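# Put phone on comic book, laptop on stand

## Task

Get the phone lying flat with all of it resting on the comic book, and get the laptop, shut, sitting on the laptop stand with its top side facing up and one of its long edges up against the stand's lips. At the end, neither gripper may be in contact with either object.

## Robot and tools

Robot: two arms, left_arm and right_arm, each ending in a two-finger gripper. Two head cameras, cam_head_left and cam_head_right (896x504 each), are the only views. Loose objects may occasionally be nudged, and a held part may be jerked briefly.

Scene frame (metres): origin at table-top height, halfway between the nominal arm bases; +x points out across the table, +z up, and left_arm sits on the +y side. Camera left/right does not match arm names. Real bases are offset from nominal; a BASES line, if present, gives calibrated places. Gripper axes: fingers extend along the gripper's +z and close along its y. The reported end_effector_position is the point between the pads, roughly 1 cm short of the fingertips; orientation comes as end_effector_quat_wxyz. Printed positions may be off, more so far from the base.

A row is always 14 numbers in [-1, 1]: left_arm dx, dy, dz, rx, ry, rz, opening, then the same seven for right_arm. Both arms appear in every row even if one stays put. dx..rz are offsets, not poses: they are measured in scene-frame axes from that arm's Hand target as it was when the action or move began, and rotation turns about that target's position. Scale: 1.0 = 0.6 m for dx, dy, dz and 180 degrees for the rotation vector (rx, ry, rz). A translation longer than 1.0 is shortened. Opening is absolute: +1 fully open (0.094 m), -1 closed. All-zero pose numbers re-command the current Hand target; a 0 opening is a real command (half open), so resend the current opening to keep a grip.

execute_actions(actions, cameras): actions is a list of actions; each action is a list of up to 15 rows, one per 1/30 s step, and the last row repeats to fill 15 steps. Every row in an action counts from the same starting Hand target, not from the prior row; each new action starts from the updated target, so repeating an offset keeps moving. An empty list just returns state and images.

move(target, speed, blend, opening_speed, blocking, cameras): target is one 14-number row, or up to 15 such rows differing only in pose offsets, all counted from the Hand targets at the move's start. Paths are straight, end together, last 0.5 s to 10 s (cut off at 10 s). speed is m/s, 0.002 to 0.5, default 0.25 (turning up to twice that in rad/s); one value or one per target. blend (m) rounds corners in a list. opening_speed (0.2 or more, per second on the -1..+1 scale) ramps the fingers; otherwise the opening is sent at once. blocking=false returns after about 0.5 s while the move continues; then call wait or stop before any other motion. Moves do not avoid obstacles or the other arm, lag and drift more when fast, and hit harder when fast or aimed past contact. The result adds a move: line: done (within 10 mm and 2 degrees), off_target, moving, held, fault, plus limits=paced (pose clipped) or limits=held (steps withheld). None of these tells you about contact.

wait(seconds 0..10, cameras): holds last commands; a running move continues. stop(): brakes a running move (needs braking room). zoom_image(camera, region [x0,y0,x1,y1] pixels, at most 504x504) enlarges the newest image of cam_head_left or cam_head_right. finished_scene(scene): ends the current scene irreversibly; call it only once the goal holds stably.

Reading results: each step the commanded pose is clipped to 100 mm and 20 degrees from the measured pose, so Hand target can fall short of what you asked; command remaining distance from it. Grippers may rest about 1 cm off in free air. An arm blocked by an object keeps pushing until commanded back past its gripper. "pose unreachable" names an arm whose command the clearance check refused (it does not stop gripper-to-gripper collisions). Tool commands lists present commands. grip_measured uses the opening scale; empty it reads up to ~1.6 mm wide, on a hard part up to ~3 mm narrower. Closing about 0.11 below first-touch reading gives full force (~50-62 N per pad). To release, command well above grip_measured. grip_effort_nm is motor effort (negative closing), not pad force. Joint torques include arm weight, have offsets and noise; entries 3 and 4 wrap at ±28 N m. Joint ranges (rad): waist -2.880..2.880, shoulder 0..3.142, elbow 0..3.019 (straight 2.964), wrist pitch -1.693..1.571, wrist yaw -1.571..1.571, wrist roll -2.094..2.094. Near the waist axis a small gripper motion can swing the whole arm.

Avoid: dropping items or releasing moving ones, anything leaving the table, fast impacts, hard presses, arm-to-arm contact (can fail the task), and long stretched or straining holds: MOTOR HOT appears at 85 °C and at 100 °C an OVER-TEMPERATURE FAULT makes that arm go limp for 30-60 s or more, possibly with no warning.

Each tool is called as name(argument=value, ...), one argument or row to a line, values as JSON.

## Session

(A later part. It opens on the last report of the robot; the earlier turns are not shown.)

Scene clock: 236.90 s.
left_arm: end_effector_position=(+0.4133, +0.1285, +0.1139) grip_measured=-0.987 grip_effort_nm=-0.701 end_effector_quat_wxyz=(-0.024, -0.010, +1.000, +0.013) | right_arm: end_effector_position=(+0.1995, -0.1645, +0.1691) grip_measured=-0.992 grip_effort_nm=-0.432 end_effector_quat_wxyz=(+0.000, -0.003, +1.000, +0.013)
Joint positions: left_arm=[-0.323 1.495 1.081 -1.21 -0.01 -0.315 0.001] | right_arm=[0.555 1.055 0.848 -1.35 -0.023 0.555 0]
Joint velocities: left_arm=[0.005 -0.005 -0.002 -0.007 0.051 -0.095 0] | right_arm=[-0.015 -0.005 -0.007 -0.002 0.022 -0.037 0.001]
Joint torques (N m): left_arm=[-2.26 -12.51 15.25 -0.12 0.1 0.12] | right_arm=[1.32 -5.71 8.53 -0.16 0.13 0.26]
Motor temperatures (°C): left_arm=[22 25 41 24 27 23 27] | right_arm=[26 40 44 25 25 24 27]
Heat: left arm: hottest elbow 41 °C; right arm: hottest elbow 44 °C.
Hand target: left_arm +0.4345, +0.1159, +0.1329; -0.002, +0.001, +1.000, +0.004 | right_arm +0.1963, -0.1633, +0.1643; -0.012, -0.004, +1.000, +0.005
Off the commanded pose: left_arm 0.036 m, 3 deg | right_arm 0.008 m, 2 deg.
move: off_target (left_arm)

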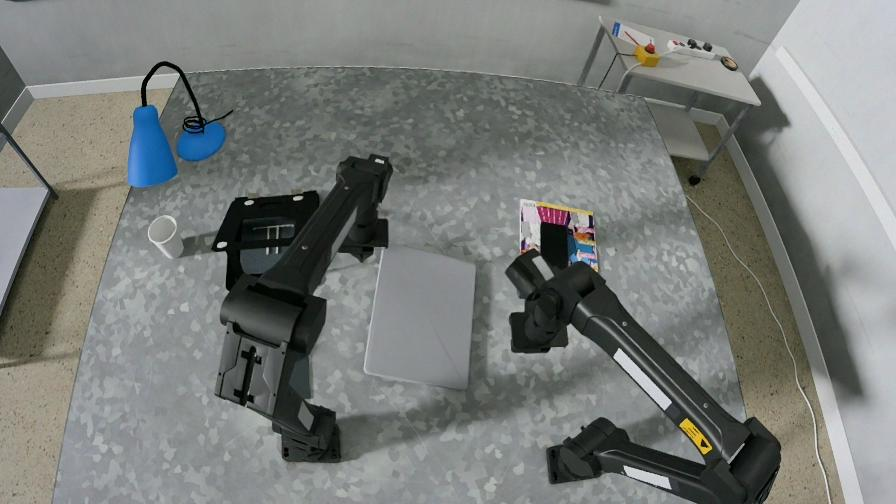

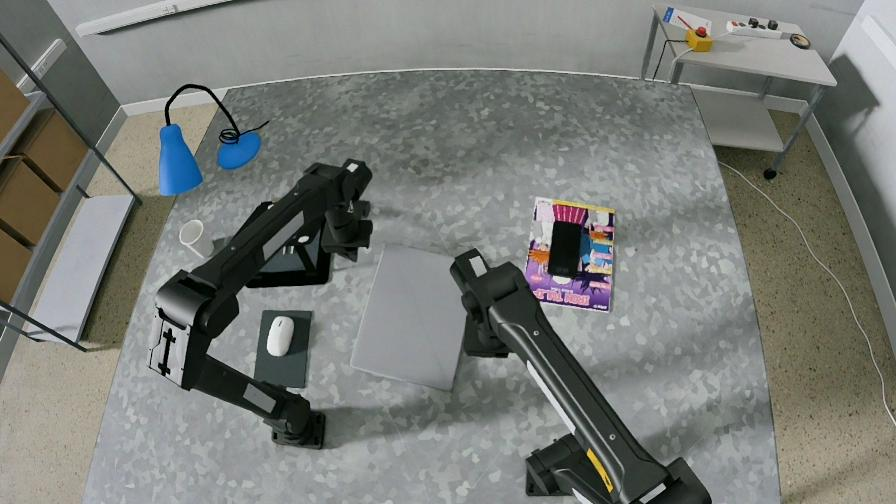

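move(
  target=[0.025,0.015,-0.175,0,0,0,-1,0.01,0.0,-0.223,0,0,0,-1],
  speed=0.12,
)

zoom_image(
  camera="cam_head_left",
  region=[310, 200, 560, 410],
)

zoom_image(
  camera="cam_head_right",
  region=[310, 200, 560, 410],
)

Scene clock: 243.13 s.
left_arm: end_effector_position=(+0.4474, +0.1191, +0.0333) grip_measured=-0.987 grip_effort_nm=-0.696 end_effector_quat_wxyz=(-0.001, +0.002, +1.000, +0.005) | right_arm: end_effector_position=(+0.2044, -0.1614, +0.0398) grip_measured=-0.992 grip_effort_nm=-0.432 end_effector_quat_wxyz=(-0.003, -0.004, +1.000, +0.011)
Joint positions: left_arm=[-0.321 1.66 1.039 -0.953 -0.01 -0.287 0.001] | right_arm=[0.555 1.252 0.619 -0.932 -0.023 0.553 0]
Joint velocities: left_arm=[-0.005 -0.015 -0.007 -0.002 0.037 -0.007 0.001] | right_arm=[-0.024 -0.015 -0.007 -0.012 -0.066 -0.095 0]
Joint torques (N m): left_arm=[-0.15 -13.8 7.72 0.85 0.07 0.07] | right_arm=[0.03 -6.89 6.23 0.54 0.12 0.08]
Motor temperatures (°C): left_arm=[22 25 42 24 27 23 27] | right_arm=[26 39 44 25 25 23 27]
Heat: left arm: hottest elbow 42 °C; right arm: hottest elbow 44 °C.
Hand target: left_arm +0.4481, +0.1241, +0.0280; -0.002, +0.001, +1.000, +0.004 | right_arm +0.2020, -0.1658, +0.0305; -0.012, -0.004, +1.000, +0.005
Off the commanded pose: left_arm 0.008 m, 0 deg | right_arm 0.010 m, 1 deg.
move: done

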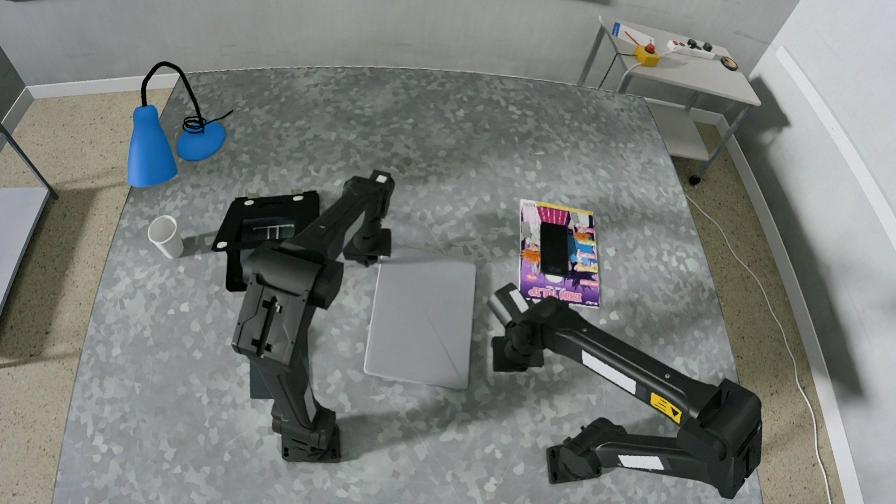

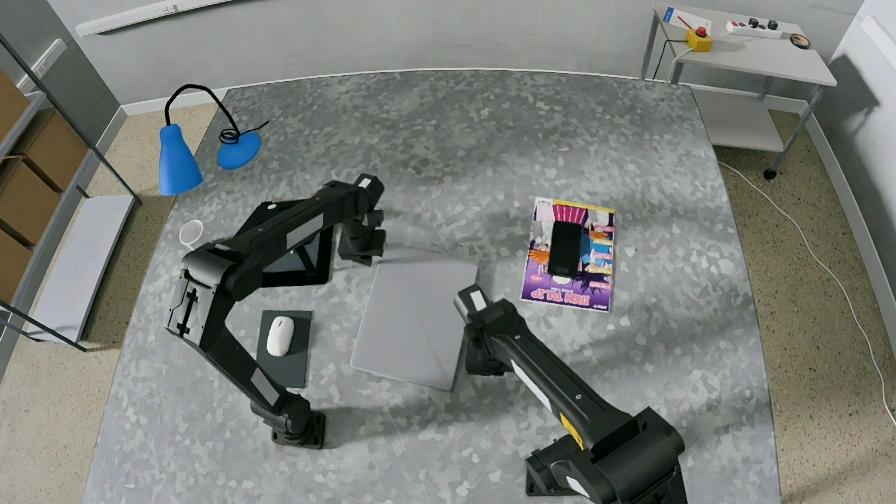

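Scaled by 2.016.

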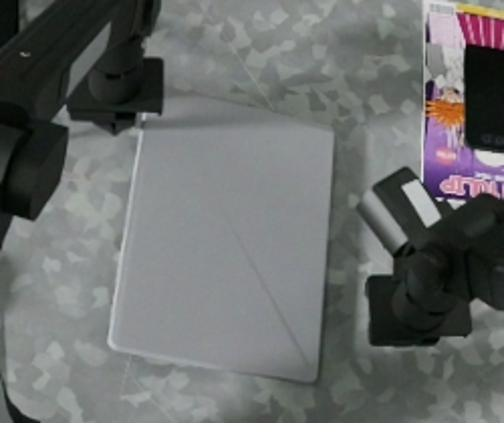

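Scaled by 2.016.

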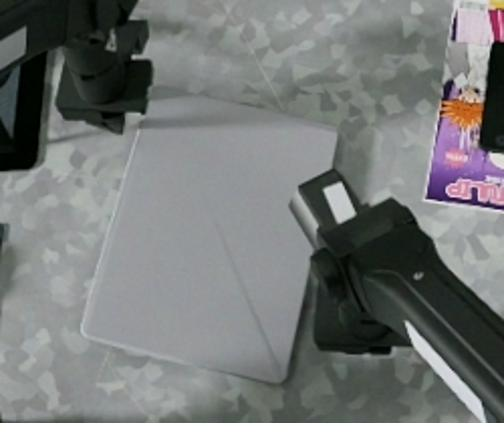

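move(
  target=[0.0,-0.18,0,0,0,0,-1,0.0,0.23,0,0,0,0,-1],
  speed=0.08,
)

zoom_image(
  camera="cam_head_left",
  region=[310, 200, 560, 410],
)

zoom_image(
  camera="cam_head_right",
  region=[310, 200, 560, 410],
)

Scene clock: 248.40 s.
left_arm: end_effector_position=(+0.4418, +0.0467, +0.0219) grip_measured=-0.987 grip_effort_nm=-0.686 end_effector_quat_wxyz=(-0.005, -0.015, +1.000, +0.014) | right_arm: end_effector_position=(+0.1726, -0.0666, +0.0190) grip_measured=-0.992 grip_effort_nm=-0.432 end_effector_quat_wxyz=(-0.042, -0.003, +0.999, -0.026)
Joint positions: left_arm=[-0.481 1.735 1.104 -0.962 -0.02 -0.482 0.001] | right_arm=[0.863 1.471 0.756 -0.95 -0.03 0.862 0]
Joint velocities: left_arm=[-0.005 0.005 -0.007 0.002 -0.022 -0.022 0] | right_arm=[0.015 0.005 0.002 -0.007 -0.037 0.037 0]
Joint torques (N m): left_arm=[-4.78 -14.39 12.71 -0.14 0.52 -0.14] | right_arm=[1.08 -9 12.46 1.11 0.19 0.22]
Motor temperatures (°C): left_arm=[22 26 41 24 27 23 27] | right_arm=[26 38 44 25 24 23 27]
Heat: left arm: hottest elbow 41 °C; right arm: hottest elbow 44 °C.
Hand target: left_arm +0.4472, +0.0161, +0.0287; -0.002, +0.001, +1.000, +0.003 | right_arm +0.2027, -0.0278, +0.0279; -0.014, -0.004, +1.000, +0.003
Off the commanded pose: left_arm 0.032 m, 2 deg | right_arm 0.050 m, 5 deg.
move: off_target (left_arm, right_arm)

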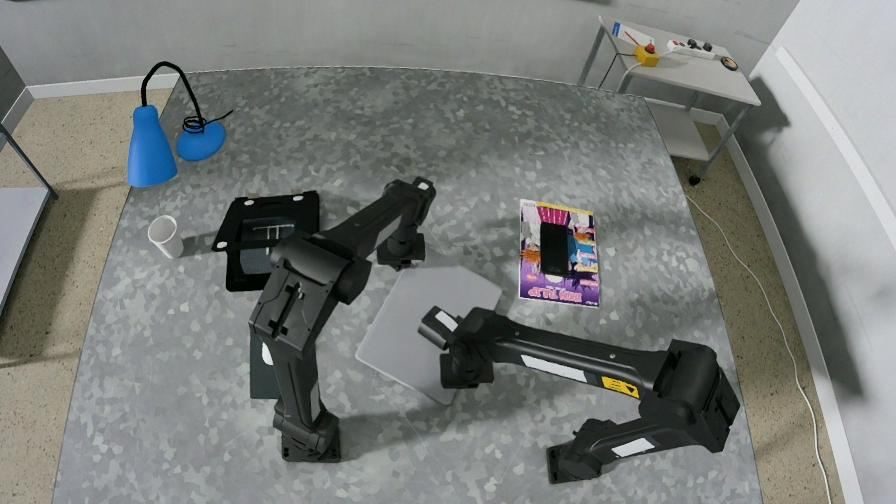

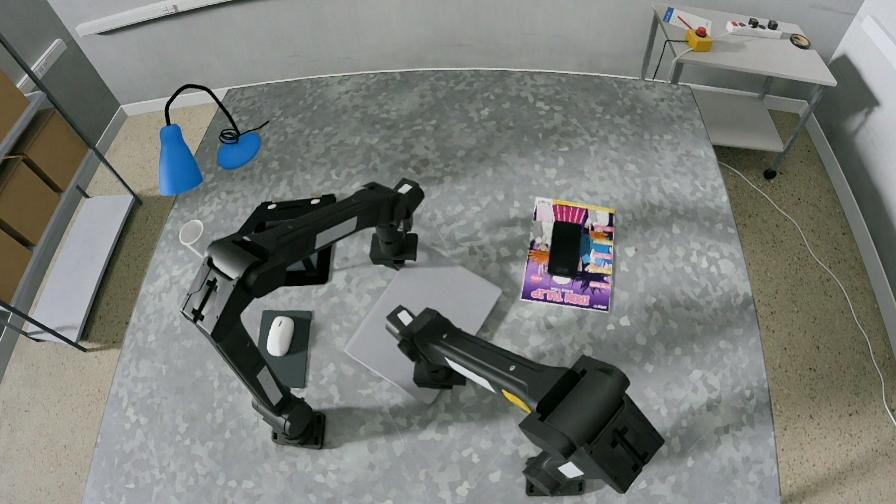

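Scaled by 2.016.

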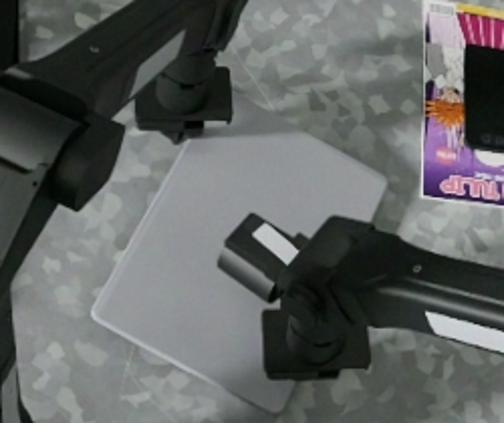

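Scaled by 2.016.

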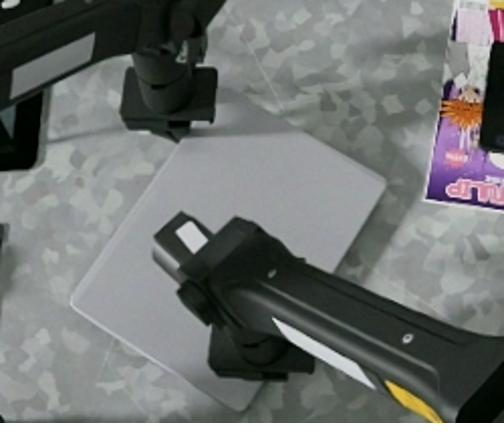

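move(
  target=[-0.02,-0.14,0.008,0,0,0,-1,0.03,0.12,0.008,0,0,0,-1],
  speed=0.08,
)

zoom_image(
  camera="cam_head_left",
  region=[310, 200, 560, 410],
)

zoom_image(
  camera="cam_head_right",
  region=[310, 200, 560, 410],
)

Scene clock: 254.20 s.
left_arm: end_effector_position=(+0.4457, -0.0548, +0.0416) grip_measured=-0.987 grip_effort_nm=-0.681 end_effector_quat_wxyz=(+0.021, -0.010, +1.000, -0.005) | right_arm: end_effector_position=(+0.1861, +0.0135, +0.0252) grip_measured=-0.992 grip_effort_nm=-0.432 end_effector_quat_wxyz=(-0.047, -0.014, +0.999, -0.018)
Joint positions: left_arm=[-0.657 1.796 1.253 -0.989 -0.017 -0.649 0.001] | right_arm=[0.959 1.623 0.959 -0.992 -0.056 0.933 0]
Joint velocities: left_arm=[-0.005 0.005 -0.002 0.017 0.007 0.007 0] | right_arm=[-0.015 -0.015 -0.012 0.012 -0.007 -0.066 0]
Joint torques (N m): left_arm=[-3.49 -14.8 10.78 -0.92 0.4 -0.05] | right_arm=[-0.5 -12.1 12.49 1.03 1.04 0.27]
Motor temperatures (°C): left_arm=[22 26 41 24 27 23 27] | right_arm=[26 38 45 25 25 23 27]
Heat: left arm: hottest elbow 41 °C; right arm: hottest elbow 45 °C.
Hand target: left_arm +0.4345, -0.0680, +0.0341; -0.001, +0.001, +1.000, +0.002 | right_arm +0.2213, +0.0440, +0.0316; -0.014, -0.004, +1.000, +0.003
Off the commanded pose: left_arm 0.019 m, 3 deg | right_arm 0.047 m, 5 deg.
move: off_target (left_arm, right_arm)

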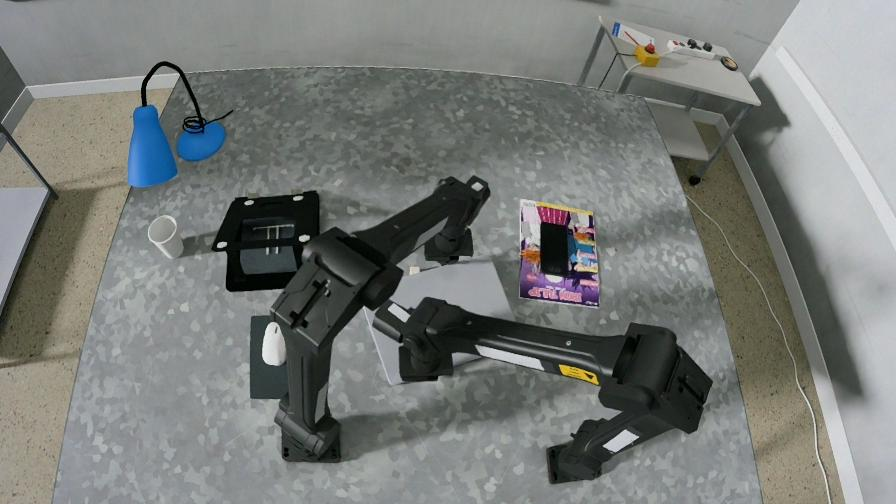

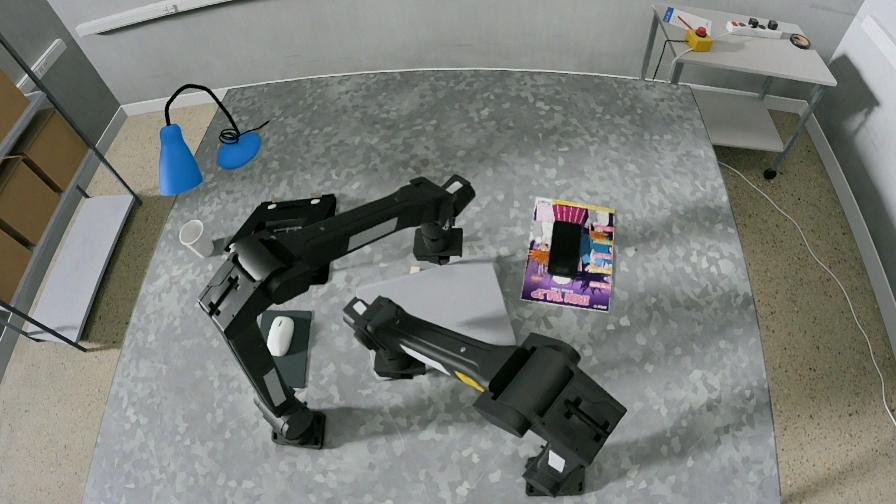

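Scaled by 2.016.

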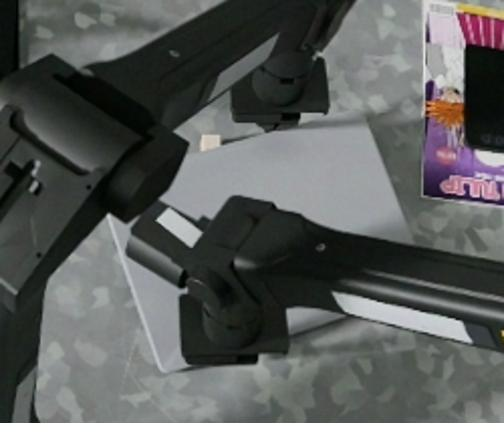

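Scaled by 2.016.

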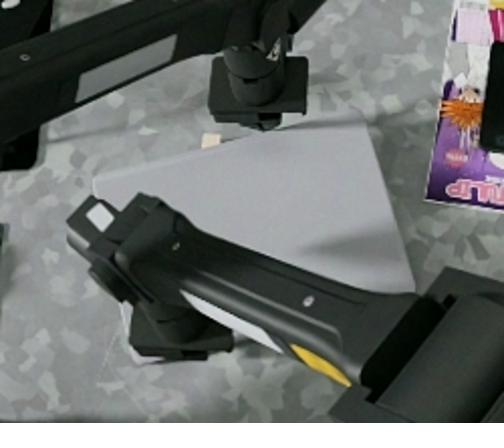

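move(
  target=[
    [0,0,0,0,0,0,-1,-0.13,-0.10,0.02,0,0,0,-1],
    [0,0,0,0,0,0,-1,-0.13,-0.14,0.3,0,0,0,-1],
    [0,0,0,0,0,0,-1,-0.1,-0.5,0.35,0,0,0,-1],
  ],
  speed=0.15,
)

zoom_image(
  camera="cam_head_left",
  region=[310, 200, 560, 410],
)

zoom_image(
  camera="cam_head_right",
  region=[310, 200, 560, 410],
)

Scene clock: 270.80 s.
left_arm: end_effector_position=(+0.4417, -0.0545, +0.0402) grip_measured=-0.987 grip_effort_nm=-0.681 end_effector_quat_wxyz=(+0.013, -0.009, +1.000, -0.002) | right_arm: end_effector_position=(+0.1647, -0.2488, +0.2491) grip_measured=-0.992 grip_effort_nm=-0.432 end_effector_quat_wxyz=(-0.003, -0.006, +1.000, +0.006)
Joint positions: left_arm=[-0.66 1.798 1.253 -1.002 -0.012 -0.649 0.001] | right_arm=[0.3 0.852 0.943 -1.665 -0.013 0.293 0]
Joint velocities: left_arm=[0.005 -0.015 -0.007 0.002 0.007 0.051 0] | right_arm=[-0.005 0.024 0.012 -0.002 -0.022 -0.081 -0.001]
Joint torques (N m): left_arm=[-3.9 -15.15 10.8 -0.55 0.28 -0.1] | right_arm=[-0.38 -4.54 7.87 -0.18 -0.04 0.13]
Motor temperatures (°C): left_arm=[22 27 41 24 27 23 27] | right_arm=[26 37 48 25 25 23 27]
Heat: left arm: hottest elbow 41 °C; right arm: hottest elbow 48 °C.
Hand target: left_arm +0.4344, -0.0680, +0.0340; -0.001, +0.001, +1.000, +0.003 | right_arm +0.1596, -0.2528, +0.2460; -0.010, -0.004, +1.000, +0.005
Off the commanded pose: left_arm 0.016 m, 2 deg | right_arm 0.011 m, 1 deg.
move: off_target (left_arm, right_arm)

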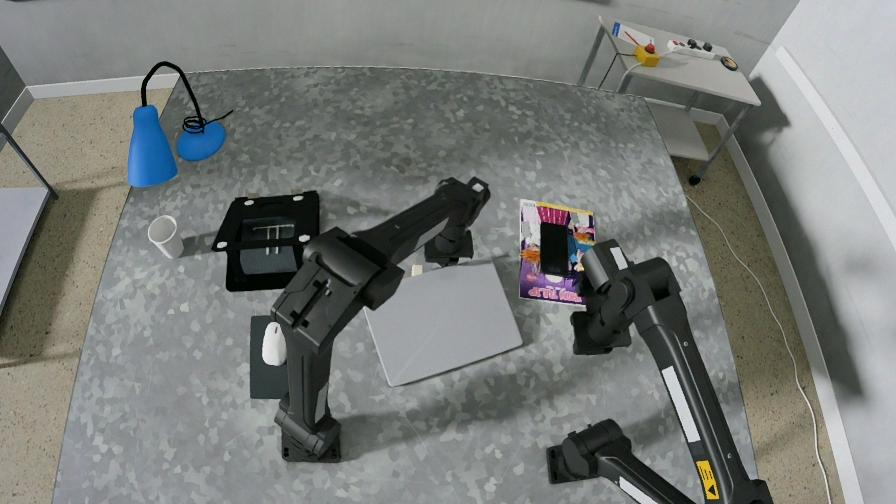

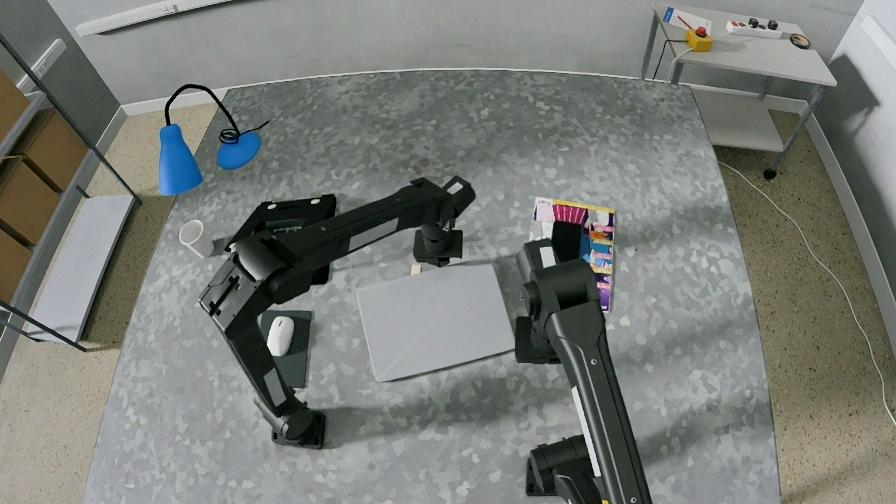

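Scaled by 2.016.

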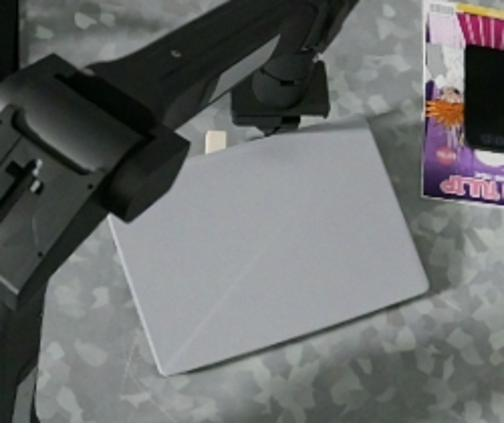

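Scaled by 2.016.

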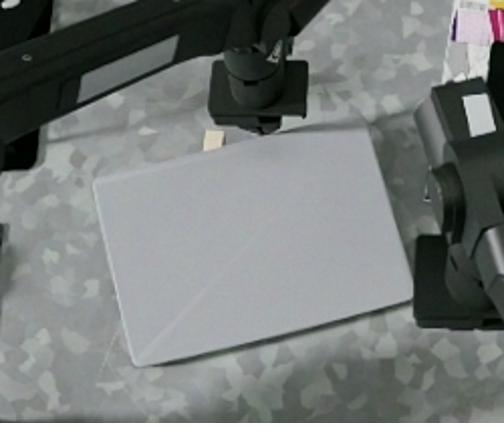

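move(
  target=[
    [0.025,-0.0,0,0,0,0,-1,0,0,0,0,0,0,-1],
    [0.025,-0.05,0,0,0,0,-1,0,0,0,0,0,0,-1],
    [-0.12,-0.05,0,0,0,0,-1,0,0,0,0,0,0,-1],
  ],
  speed=0.08,
)

zoom_image(
  camera="cam_head_left",
  region=[310, 200, 560, 410],
)

zoom_image(
  camera="cam_head_right",
  region=[310, 200, 560, 410],
)

Scene clock: 279.03 s.
left_arm: end_effector_position=(+0.3798, -0.0979, +0.0334) grip_measured=-0.987 grip_effort_nm=-0.681 end_effector_quat_wxyz=(+0.007, -0.004, +1.000, -0.001) | right_arm: end_effector_position=(+0.1647, -0.2488, +0.2491) grip_measured=-0.992 grip_effort_nm=-0.432 end_effector_quat_wxyz=(-0.003, -0.007, +1.000, +0.006)
Joint positions: left_arm=[-0.806 1.771 1.192 -0.981 -0.009 -0.786 0.001] | right_arm=[0.3 0.852 0.943 -1.665 -0.014 0.292 0]
Joint velocities: left_arm=[-0.005 -0.005 0.012 -0.007 0.066 0.037 0] | right_arm=[-0.015 -0.024 0.007 -0.007 -0.051 0.066 0]
Joint torques (N m): left_arm=[-3.19 -17.96 5.79 -0.08 0.2 -0.09] | right_arm=[-0.32 -4.72 7.9 -0.23 -0.04 0.08]
Motor temperatures (°C): left_arm=[22 27 41 24 27 23 28] | right_arm=[26 37 48 25 25 23 27]
Heat: left arm: hottest elbow 41 °C; right arm: hottest elbow 48 °C.
Hand target: left_arm +0.3620, -0.0972, +0.0349; -0.001, +0.001, +1.000, +0.002 | right_arm +0.1596, -0.2528, +0.2460; -0.010, -0.004, +1.000, +0.005
Off the commanded pose: left_arm 0.017 m, 1 deg | right_arm 0.007 m, 1 deg.
move: off_target (left_arm)

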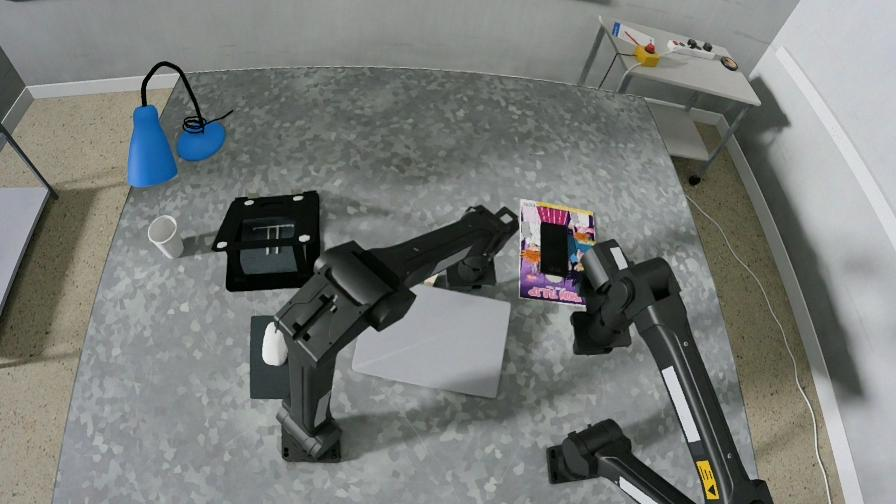

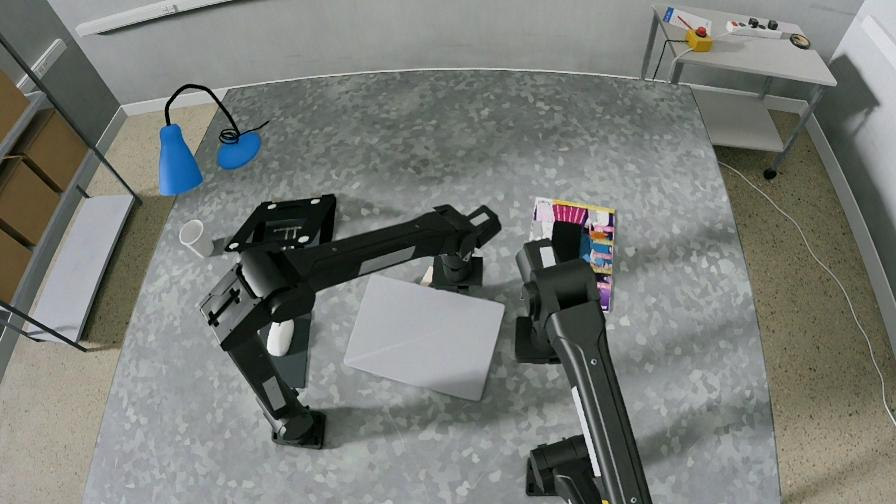

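Scaled by 2.016.

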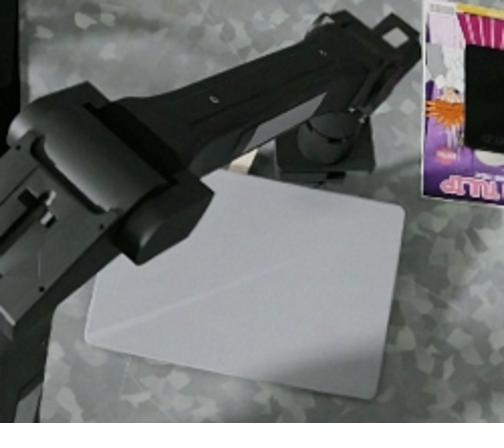

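Scaled by 2.016.

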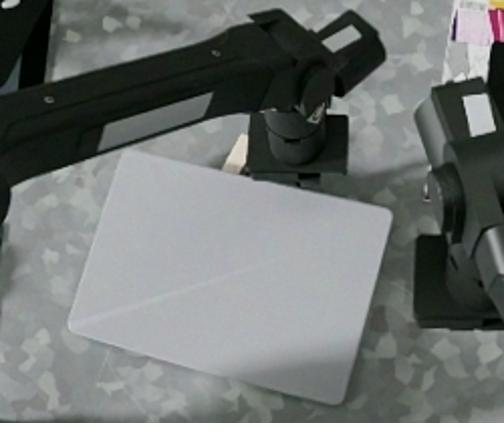

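move(
  target=[
    [0.07,0,0.0,0,0,0,-1,0,0,0,0,0,0,-1],
    [0.13,0.03,0.12,0,0,0,-1,0,0,0,0,0,0,-1],
    [0.163,0.295,0.1,0,0,0,-1,0,0,0,0,0,0,-1],
    [0.163,0.295,-0.01,0,0,0,-1,0,0,0,0,0,0,-1],
    [0.02,0.295,-0.01,0,0,0,-1,0,0,0,0,0,0,-1],
  ],
  speed=[0.1,0.2,0.2,0.12,0.07],
)

zoom_image(
  camera="cam_head_left",
  region=[310, 200, 560, 410],
)

zoom_image(
  camera="cam_head_right",
  region=[310, 200, 560, 410],
)

Scene clock: 290.13 s.
left_arm: end_effector_position=(+0.3916, +0.0851, +0.0296) grip_measured=-0.987 grip_effort_nm=-0.681 end_effector_quat_wxyz=(+0.006, -0.005, +1.000, +0.003) | right_arm: end_effector_position=(+0.1647, -0.2488, +0.2491) grip_measured=-0.992 grip_effort_nm=-0.432 end_effector_quat_wxyz=(-0.003, -0.007, +1.000, +0.006)
Joint positions: left_arm=[-0.445 1.566 0.907 -0.902 -0.01 -0.426 0.001] | right_arm=[0.3 0.852 0.943 -1.665 -0.014 0.292 0]
Joint velocities: left_arm=[-0.024 -0.005 -0.002 -0.002 0.022 -0.022 0] | right_arm=[0.005 -0.005 0.002 -0.002 -0.007 0.007 -0.002]
Joint torques (N m): left_arm=[-2.96 -15.03 5.82 -0.01 0.14 -0.1] | right_arm=[-0.44 -4.66 7.88 -0.21 -0.04 0.08]
Motor temperatures (°C): left_arm=[22 27 40 24 27 23 28] | right_arm=[26 36 47 25 25 23 26]
Heat: left arm: hottest elbow 40 °C; right arm: hottest elbow 47 °C.
Hand target: left_arm +0.3757, +0.0802, +0.0285; -0.002, +0.001, +1.000, +0.004 | right_arm +0.1596, -0.2528, +0.2460; -0.010, -0.004, +1.000, +0.005
Off the commanded pose: left_arm 0.018 m, 1 deg | right_arm 0.007 m, 1 deg.
move: off_target (left_arm)

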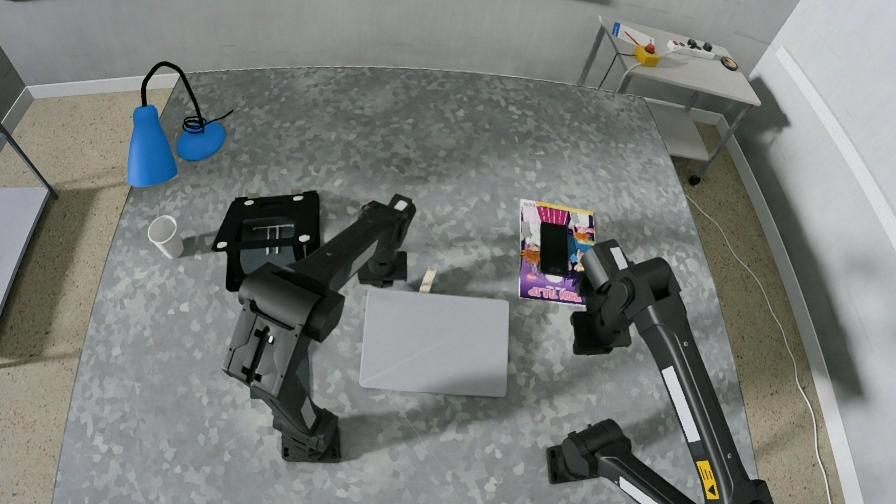

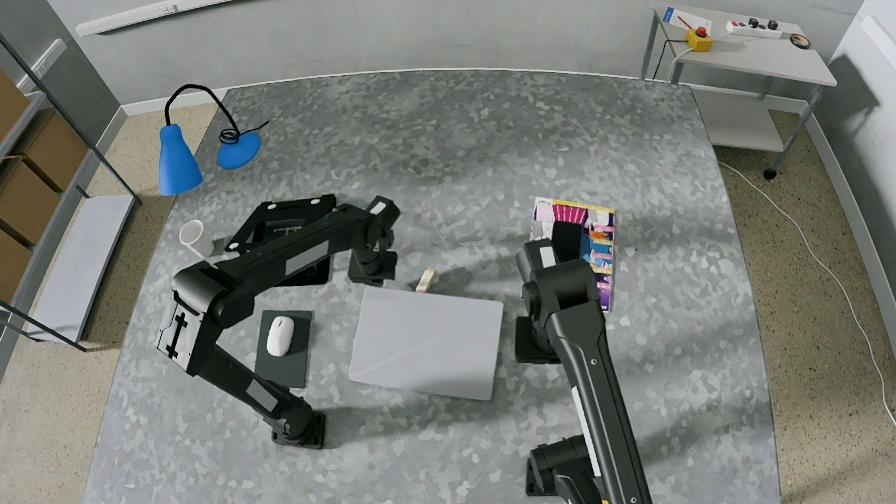

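Scaled by 2.016.

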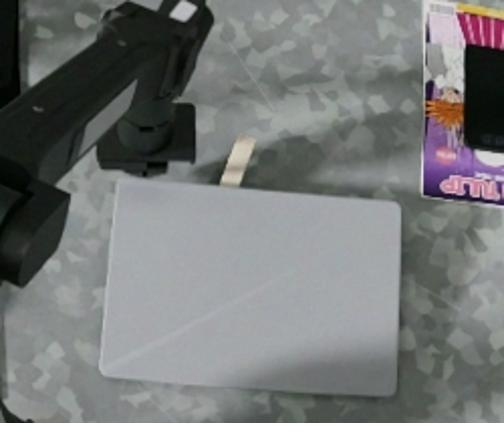

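Scaled by 2.016.

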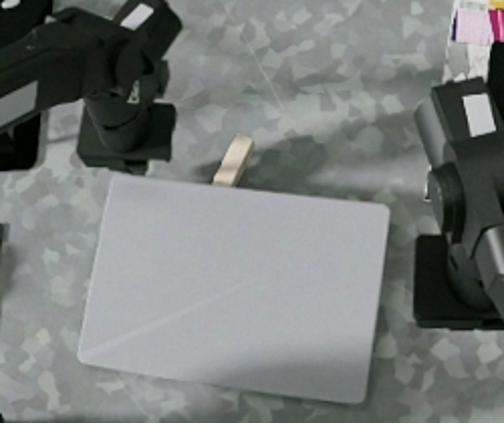

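zoom_image(
  camera="cam_head_left",
  region=[200, 180, 350, 310],
)

zoom_image(
  camera="cam_head_right",
  region=[200, 180, 350, 310],
)

Scaled by 3.360.

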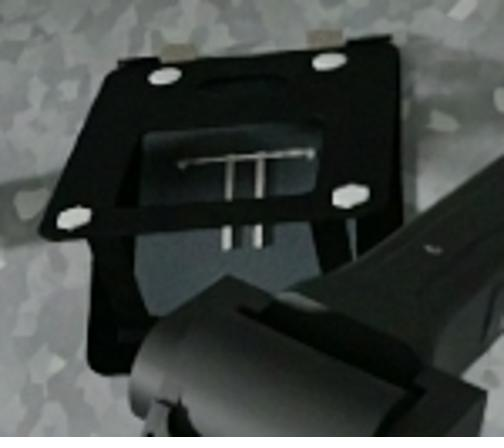

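Scaled by 3.360.

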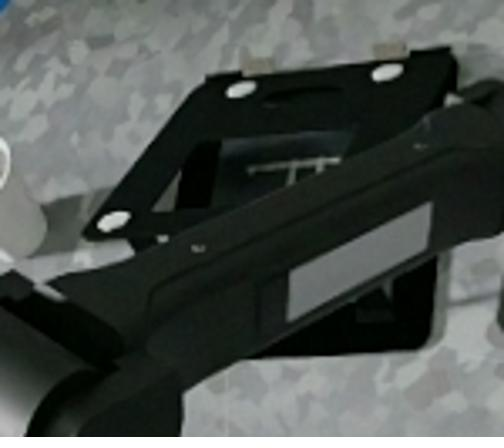

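move(
  target=[0.02,0.02,0.32,0,0,0,-1,0,0,0,0,0,0,-1],
  speed=0.2,
  cameras=[],
)

move(
  target=[-0.05,0.43,-0.01,-0.268,-0.268,0.446,0.1,0,0,0,0,0,0,-1],
  speed=0.25,
)

zoom_image(
  camera="cam_head_left",
  region=[200, 180, 400, 330],
)

zoom_image(
  camera="cam_head_right",
  region=[200, 180, 400, 330],
)

Scene clock: 322.37 s.
left_arm: end_effector_position=(+0.3711, +0.0953, +0.1920) grip_measured=-0.987 grip_effort_nm=-0.681 end_effector_quat_wxyz=(-0.031, +0.003, +0.999, +0.018) | right_arm: end_effector_position=(+0.1647, -0.2488, +0.2491) grip_measured=-0.992 grip_effort_nm=-0.432 end_effector_quat_wxyz=(-0.003, -0.007, +1.000, +0.006)
Joint positions: left_arm=[-0.442 1.37 1.165 -1.437 -0.009 -0.407 0.001] | right_arm=[0.3 0.852 0.943 -1.665 -0.014 0.292 0]
Joint velocities: left_arm=[-0.024 0.005 0.002 -0.002 -0.022 0.007 0.001] | right_arm=[0.005 -0.015 0.007 -0.017 0.051 0.022 0]
Joint torques (N m): left_arm=[-0.91 -12.81 15.95 0.05 0.07 0.1] | right_arm=[-0.32 -4.66 7.88 -0.2 -0.04 0.09]
Motor temperatures (°C): left_arm=[22 27 38 24 27 23 28] | right_arm=[26 35 46 25 24 23 26]
Heat: left arm: hottest elbow 38 °C; right arm: hottest elbow 46 °C.
Hand target: left_arm +0.3908, +0.0924, +0.2199; -0.002, +0.001, +1.000, +0.004 | right_arm +0.1596, -0.2528, +0.2460; -0.010, -0.004, +1.000, +0.005
Off the commanded pose: left_arm 0.033 m, 4 deg | right_arm 0.007 m, 1 deg.
move: off_target (left_arm)
No camera images: "cameras" was empty.

Scene clock: 327.00 s.
left_arm: end_effector_position=(+0.3641, +0.3476, +0.2107) grip_measured=+0.098 grip_effort_nm=0.125 end_effector_quat_wxyz=(-0.345, +0.608, -0.616, +0.362) | right_arm: end_effector_position=(+0.1647, -0.2488, +0.2491) grip_measured=-0.992 grip_effort_nm=-0.432 end_effector_quat_wxyz=(-0.003, -0.007, +1.000, +0.006)
Joint positions: left_arm=[0.513 0.717 0.474 -0.357 0.487 -1.276 0.052] | right_arm=[0.3 0.852 0.943 -1.665 -0.014 0.292 0]
Joint velocities: left_arm=[-0.005 -0.005 0.007 -0.002 -0.051 -0.037 -0.001] | right_arm=[-0.005 0.005 -0.007 -0.012 -0.022 -0.051 0]
Joint torques (N m): left_arm=[-0.03 -4.37 10.22 2.25 0.13 -0.05] | right_arm=[-0.38 -4.78 7.9 -0.23 -0.04 0.08]
Motor temperatures (°C): left_arm=[22 27 38 24 27 23 28] | right_arm=[26 35 46 25 24 23 26]
Heat: left arm: hottest elbow 38 °C; right arm: hottest elbow 46 °C.
Hand target: left_arm +0.3623, +0.3515, +0.2134; -0.356, +0.609, -0.608, +0.364 | right_arm +0.1596, -0.2528, +0.2460; -0.010, -0.004, +1.000, +0.005
Off the commanded pose: left_arm 0.005 m, 2 deg | right_arm 0.007 m, 1 deg.
move: done

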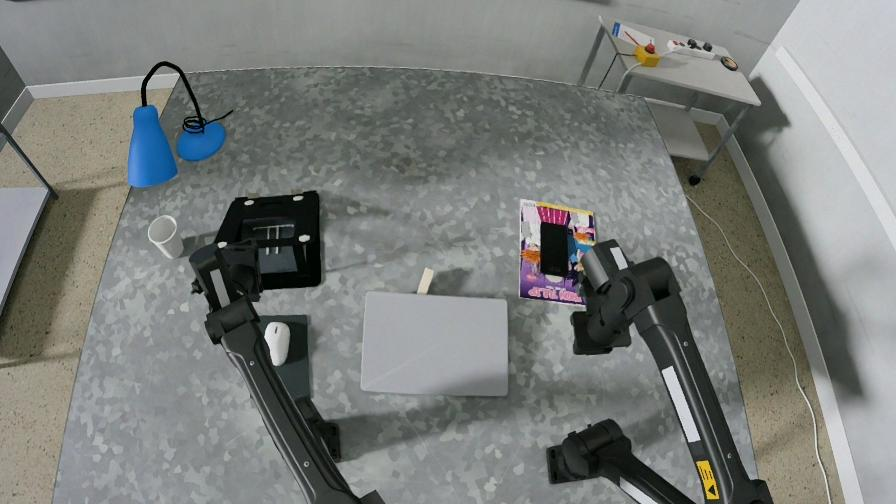

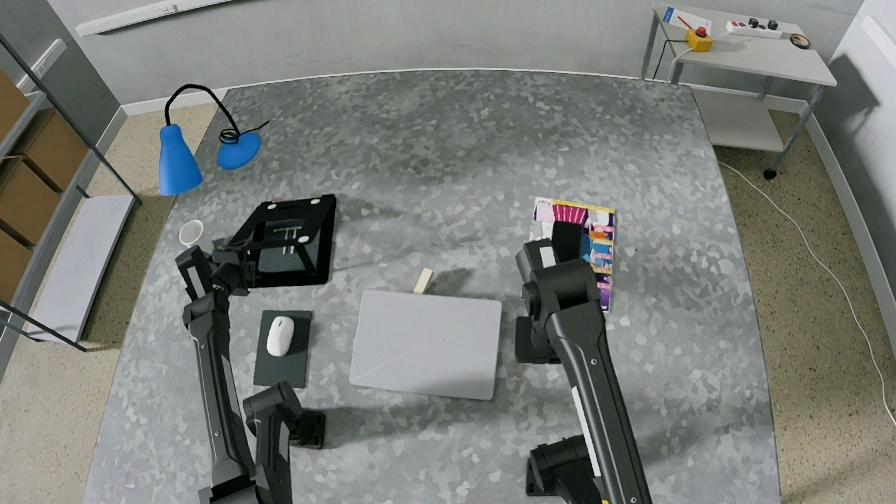

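Scaled by 2.520.

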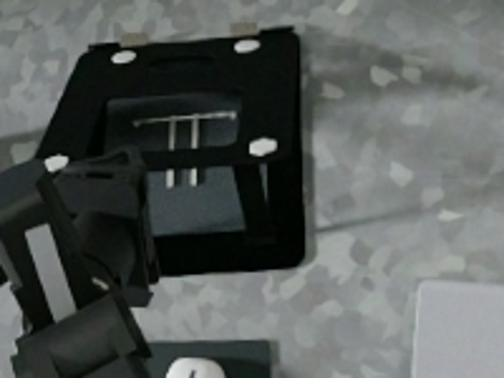

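Scaled by 2.520.

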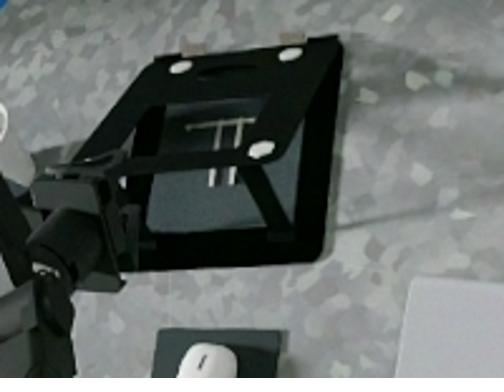

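move(
  target=[-0.01,-0.06,-0.09,0,0,0,0.1,0,0,0,0,0,0,-1],
  speed=0.15,
)

zoom_image(
  camera="cam_head_left",
  region=[200, 200, 340, 310],
)

zoom_image(
  camera="cam_head_right",
  region=[200, 200, 340, 310],
)

Scene clock: 333.23 s.
left_arm: end_effector_position=(+0.3543, +0.3199, +0.1568) grip_measured=+0.098 grip_effort_nm=0.125 end_effector_quat_wxyz=(-0.350, +0.616, -0.609, +0.357) | right_arm: end_effector_position=(+0.1647, -0.2488, +0.2491) grip_measured=-0.992 grip_effort_nm=-0.427 end_effector_quat_wxyz=(-0.003, -0.007, +1.000, +0.006)
Joint positions: left_arm=[0.398 0.686 0.309 -0.188 0.371 -1.361 0.052] | right_arm=[0.3 0.852 0.943 -1.665 -0.014 0.292 0]
Joint velocities: left_arm=[-0.005 0.005 -0.002 0.007 -0.051 0.022 -0.002] | right_arm=[-0.005 -0.015 -0.002 -0.007 0.022 -0.007 -0.001]
Joint torques (N m): left_arm=[-2.14 -3.84 10.03 2.41 -0.06 -0.05] | right_arm=[-0.38 -4.72 7.86 -0.2 -0.04 0.08]
Motor temperatures (°C): left_arm=[22 27 38 24 27 23 27] | right_arm=[26 35 46 25 24 23 26]
Heat: left arm: hottest elbow 38 °C; right arm: hottest elbow 46 °C.
Hand target: left_arm +0.3554, +0.3157, +0.1594; -0.356, +0.609, -0.608, +0.364 | right_arm +0.1596, -0.2528, +0.2460; -0.010, -0.004, +1.000, +0.005
Off the commanded pose: left_arm 0.005 m, 1 deg | right_arm 0.007 m, 1 deg.
move: done

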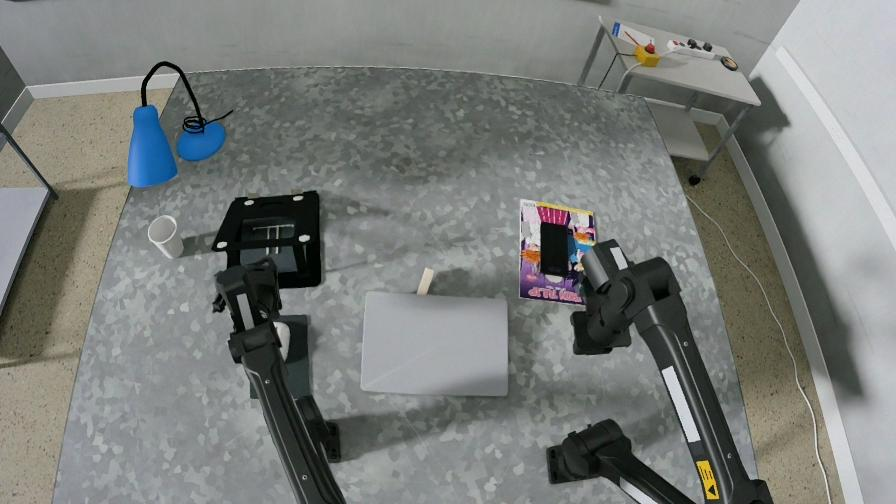

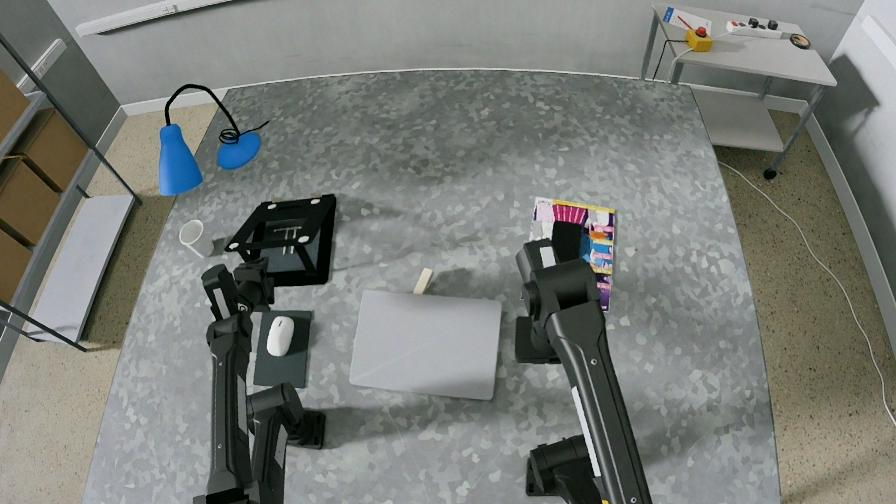

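Scaled by 3.600.

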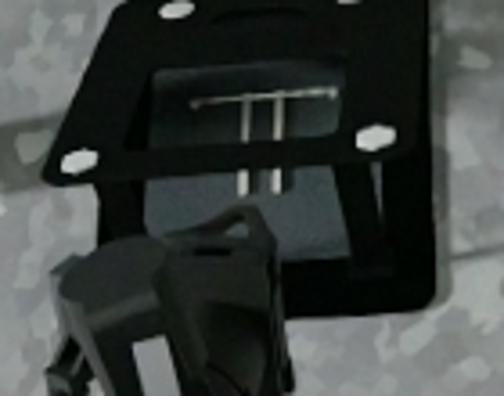

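Scaled by 3.600.

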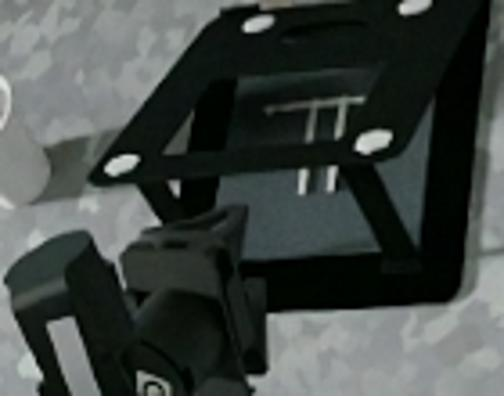

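move(
  target=[
    [0.0,0,0.045,0,0,0,0.1,0,0,0,0,0,0,-1],
    [0.075,0,0.005,0,0,0,0.1,0,0,0,0,0,0,-1],
  ],
  speed=0.07,
)

zoom_image(
  camera="cam_head_left",
  region=[200, 200, 340, 310],
)

zoom_image(
  camera="cam_head_right",
  region=[200, 200, 340, 310],
)

Scene clock: 343.63 s.
left_arm: end_effector_position=(+0.3753, +0.3117, +0.1309) grip_measured=+0.098 grip_effort_nm=0.125 end_effector_quat_wxyz=(-0.332, +0.626, -0.613, +0.349) | right_arm: end_effector_position=(+0.1647, -0.2488, +0.2491) grip_measured=-0.992 grip_effort_nm=-0.432 end_effector_quat_wxyz=(-0.003, -0.007, +1.000, +0.006)
Joint positions: left_arm=[0.319 0.838 0.309 -0.067 0.303 -1.405 0.052] | right_arm=[0.3 0.852 0.943 -1.665 -0.014 0.292 0]
Joint velocities: left_arm=[-0.005 0.005 0.002 -0.002 0.095 -0.007 -0.001] | right_arm=[-0.005 -0.024 -0.007 -0.012 -0.022 0.007 0.002]
Joint torques (N m): left_arm=[-2.49 -2.78 15.88 2.48 -0.09 -0.06] | right_arm=[-0.38 -4.78 7.86 -0.2 -0.04 0.09]
Motor temperatures (°C): left_arm=[22 27 39 24 27 23 27] | right_arm=[26 35 45 25 24 23 26]
Heat: left arm: hottest elbow 39 °C; right arm: hottest elbow 45 °C.
Hand target: left_arm +0.4002, +0.3151, +0.1626; -0.356, +0.609, -0.607, +0.364 | right_arm +0.1596, -0.2528, +0.2460; -0.010, -0.004, +1.000, +0.005
Off the commanded pose: left_arm 0.040 m, 4 deg | right_arm 0.007 m, 1 deg.
move: off_target (left_arm)

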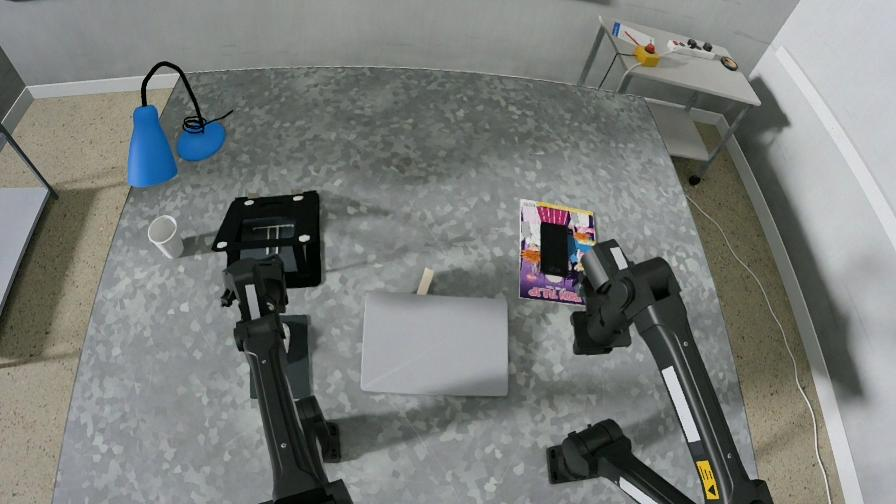

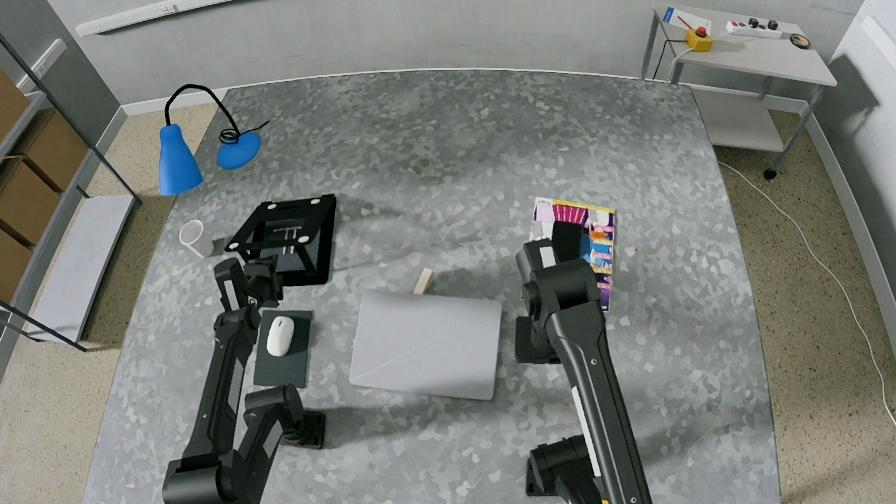

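Scaled by 3.600.

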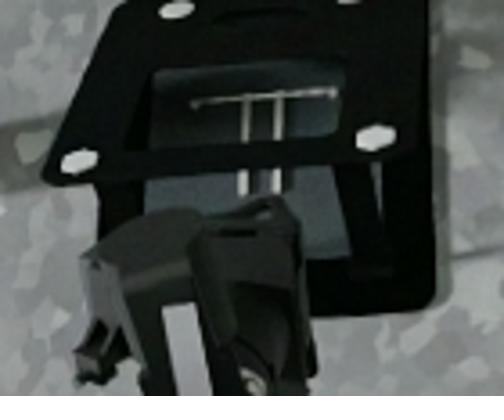

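Scaled by 3.600.

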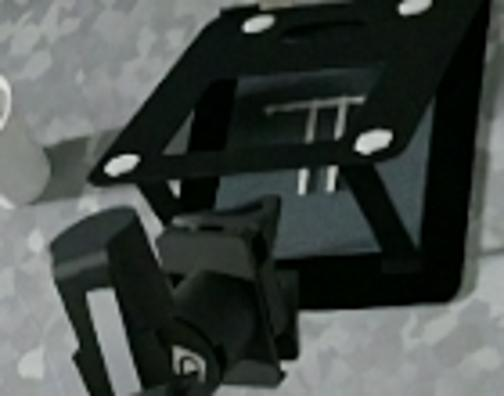

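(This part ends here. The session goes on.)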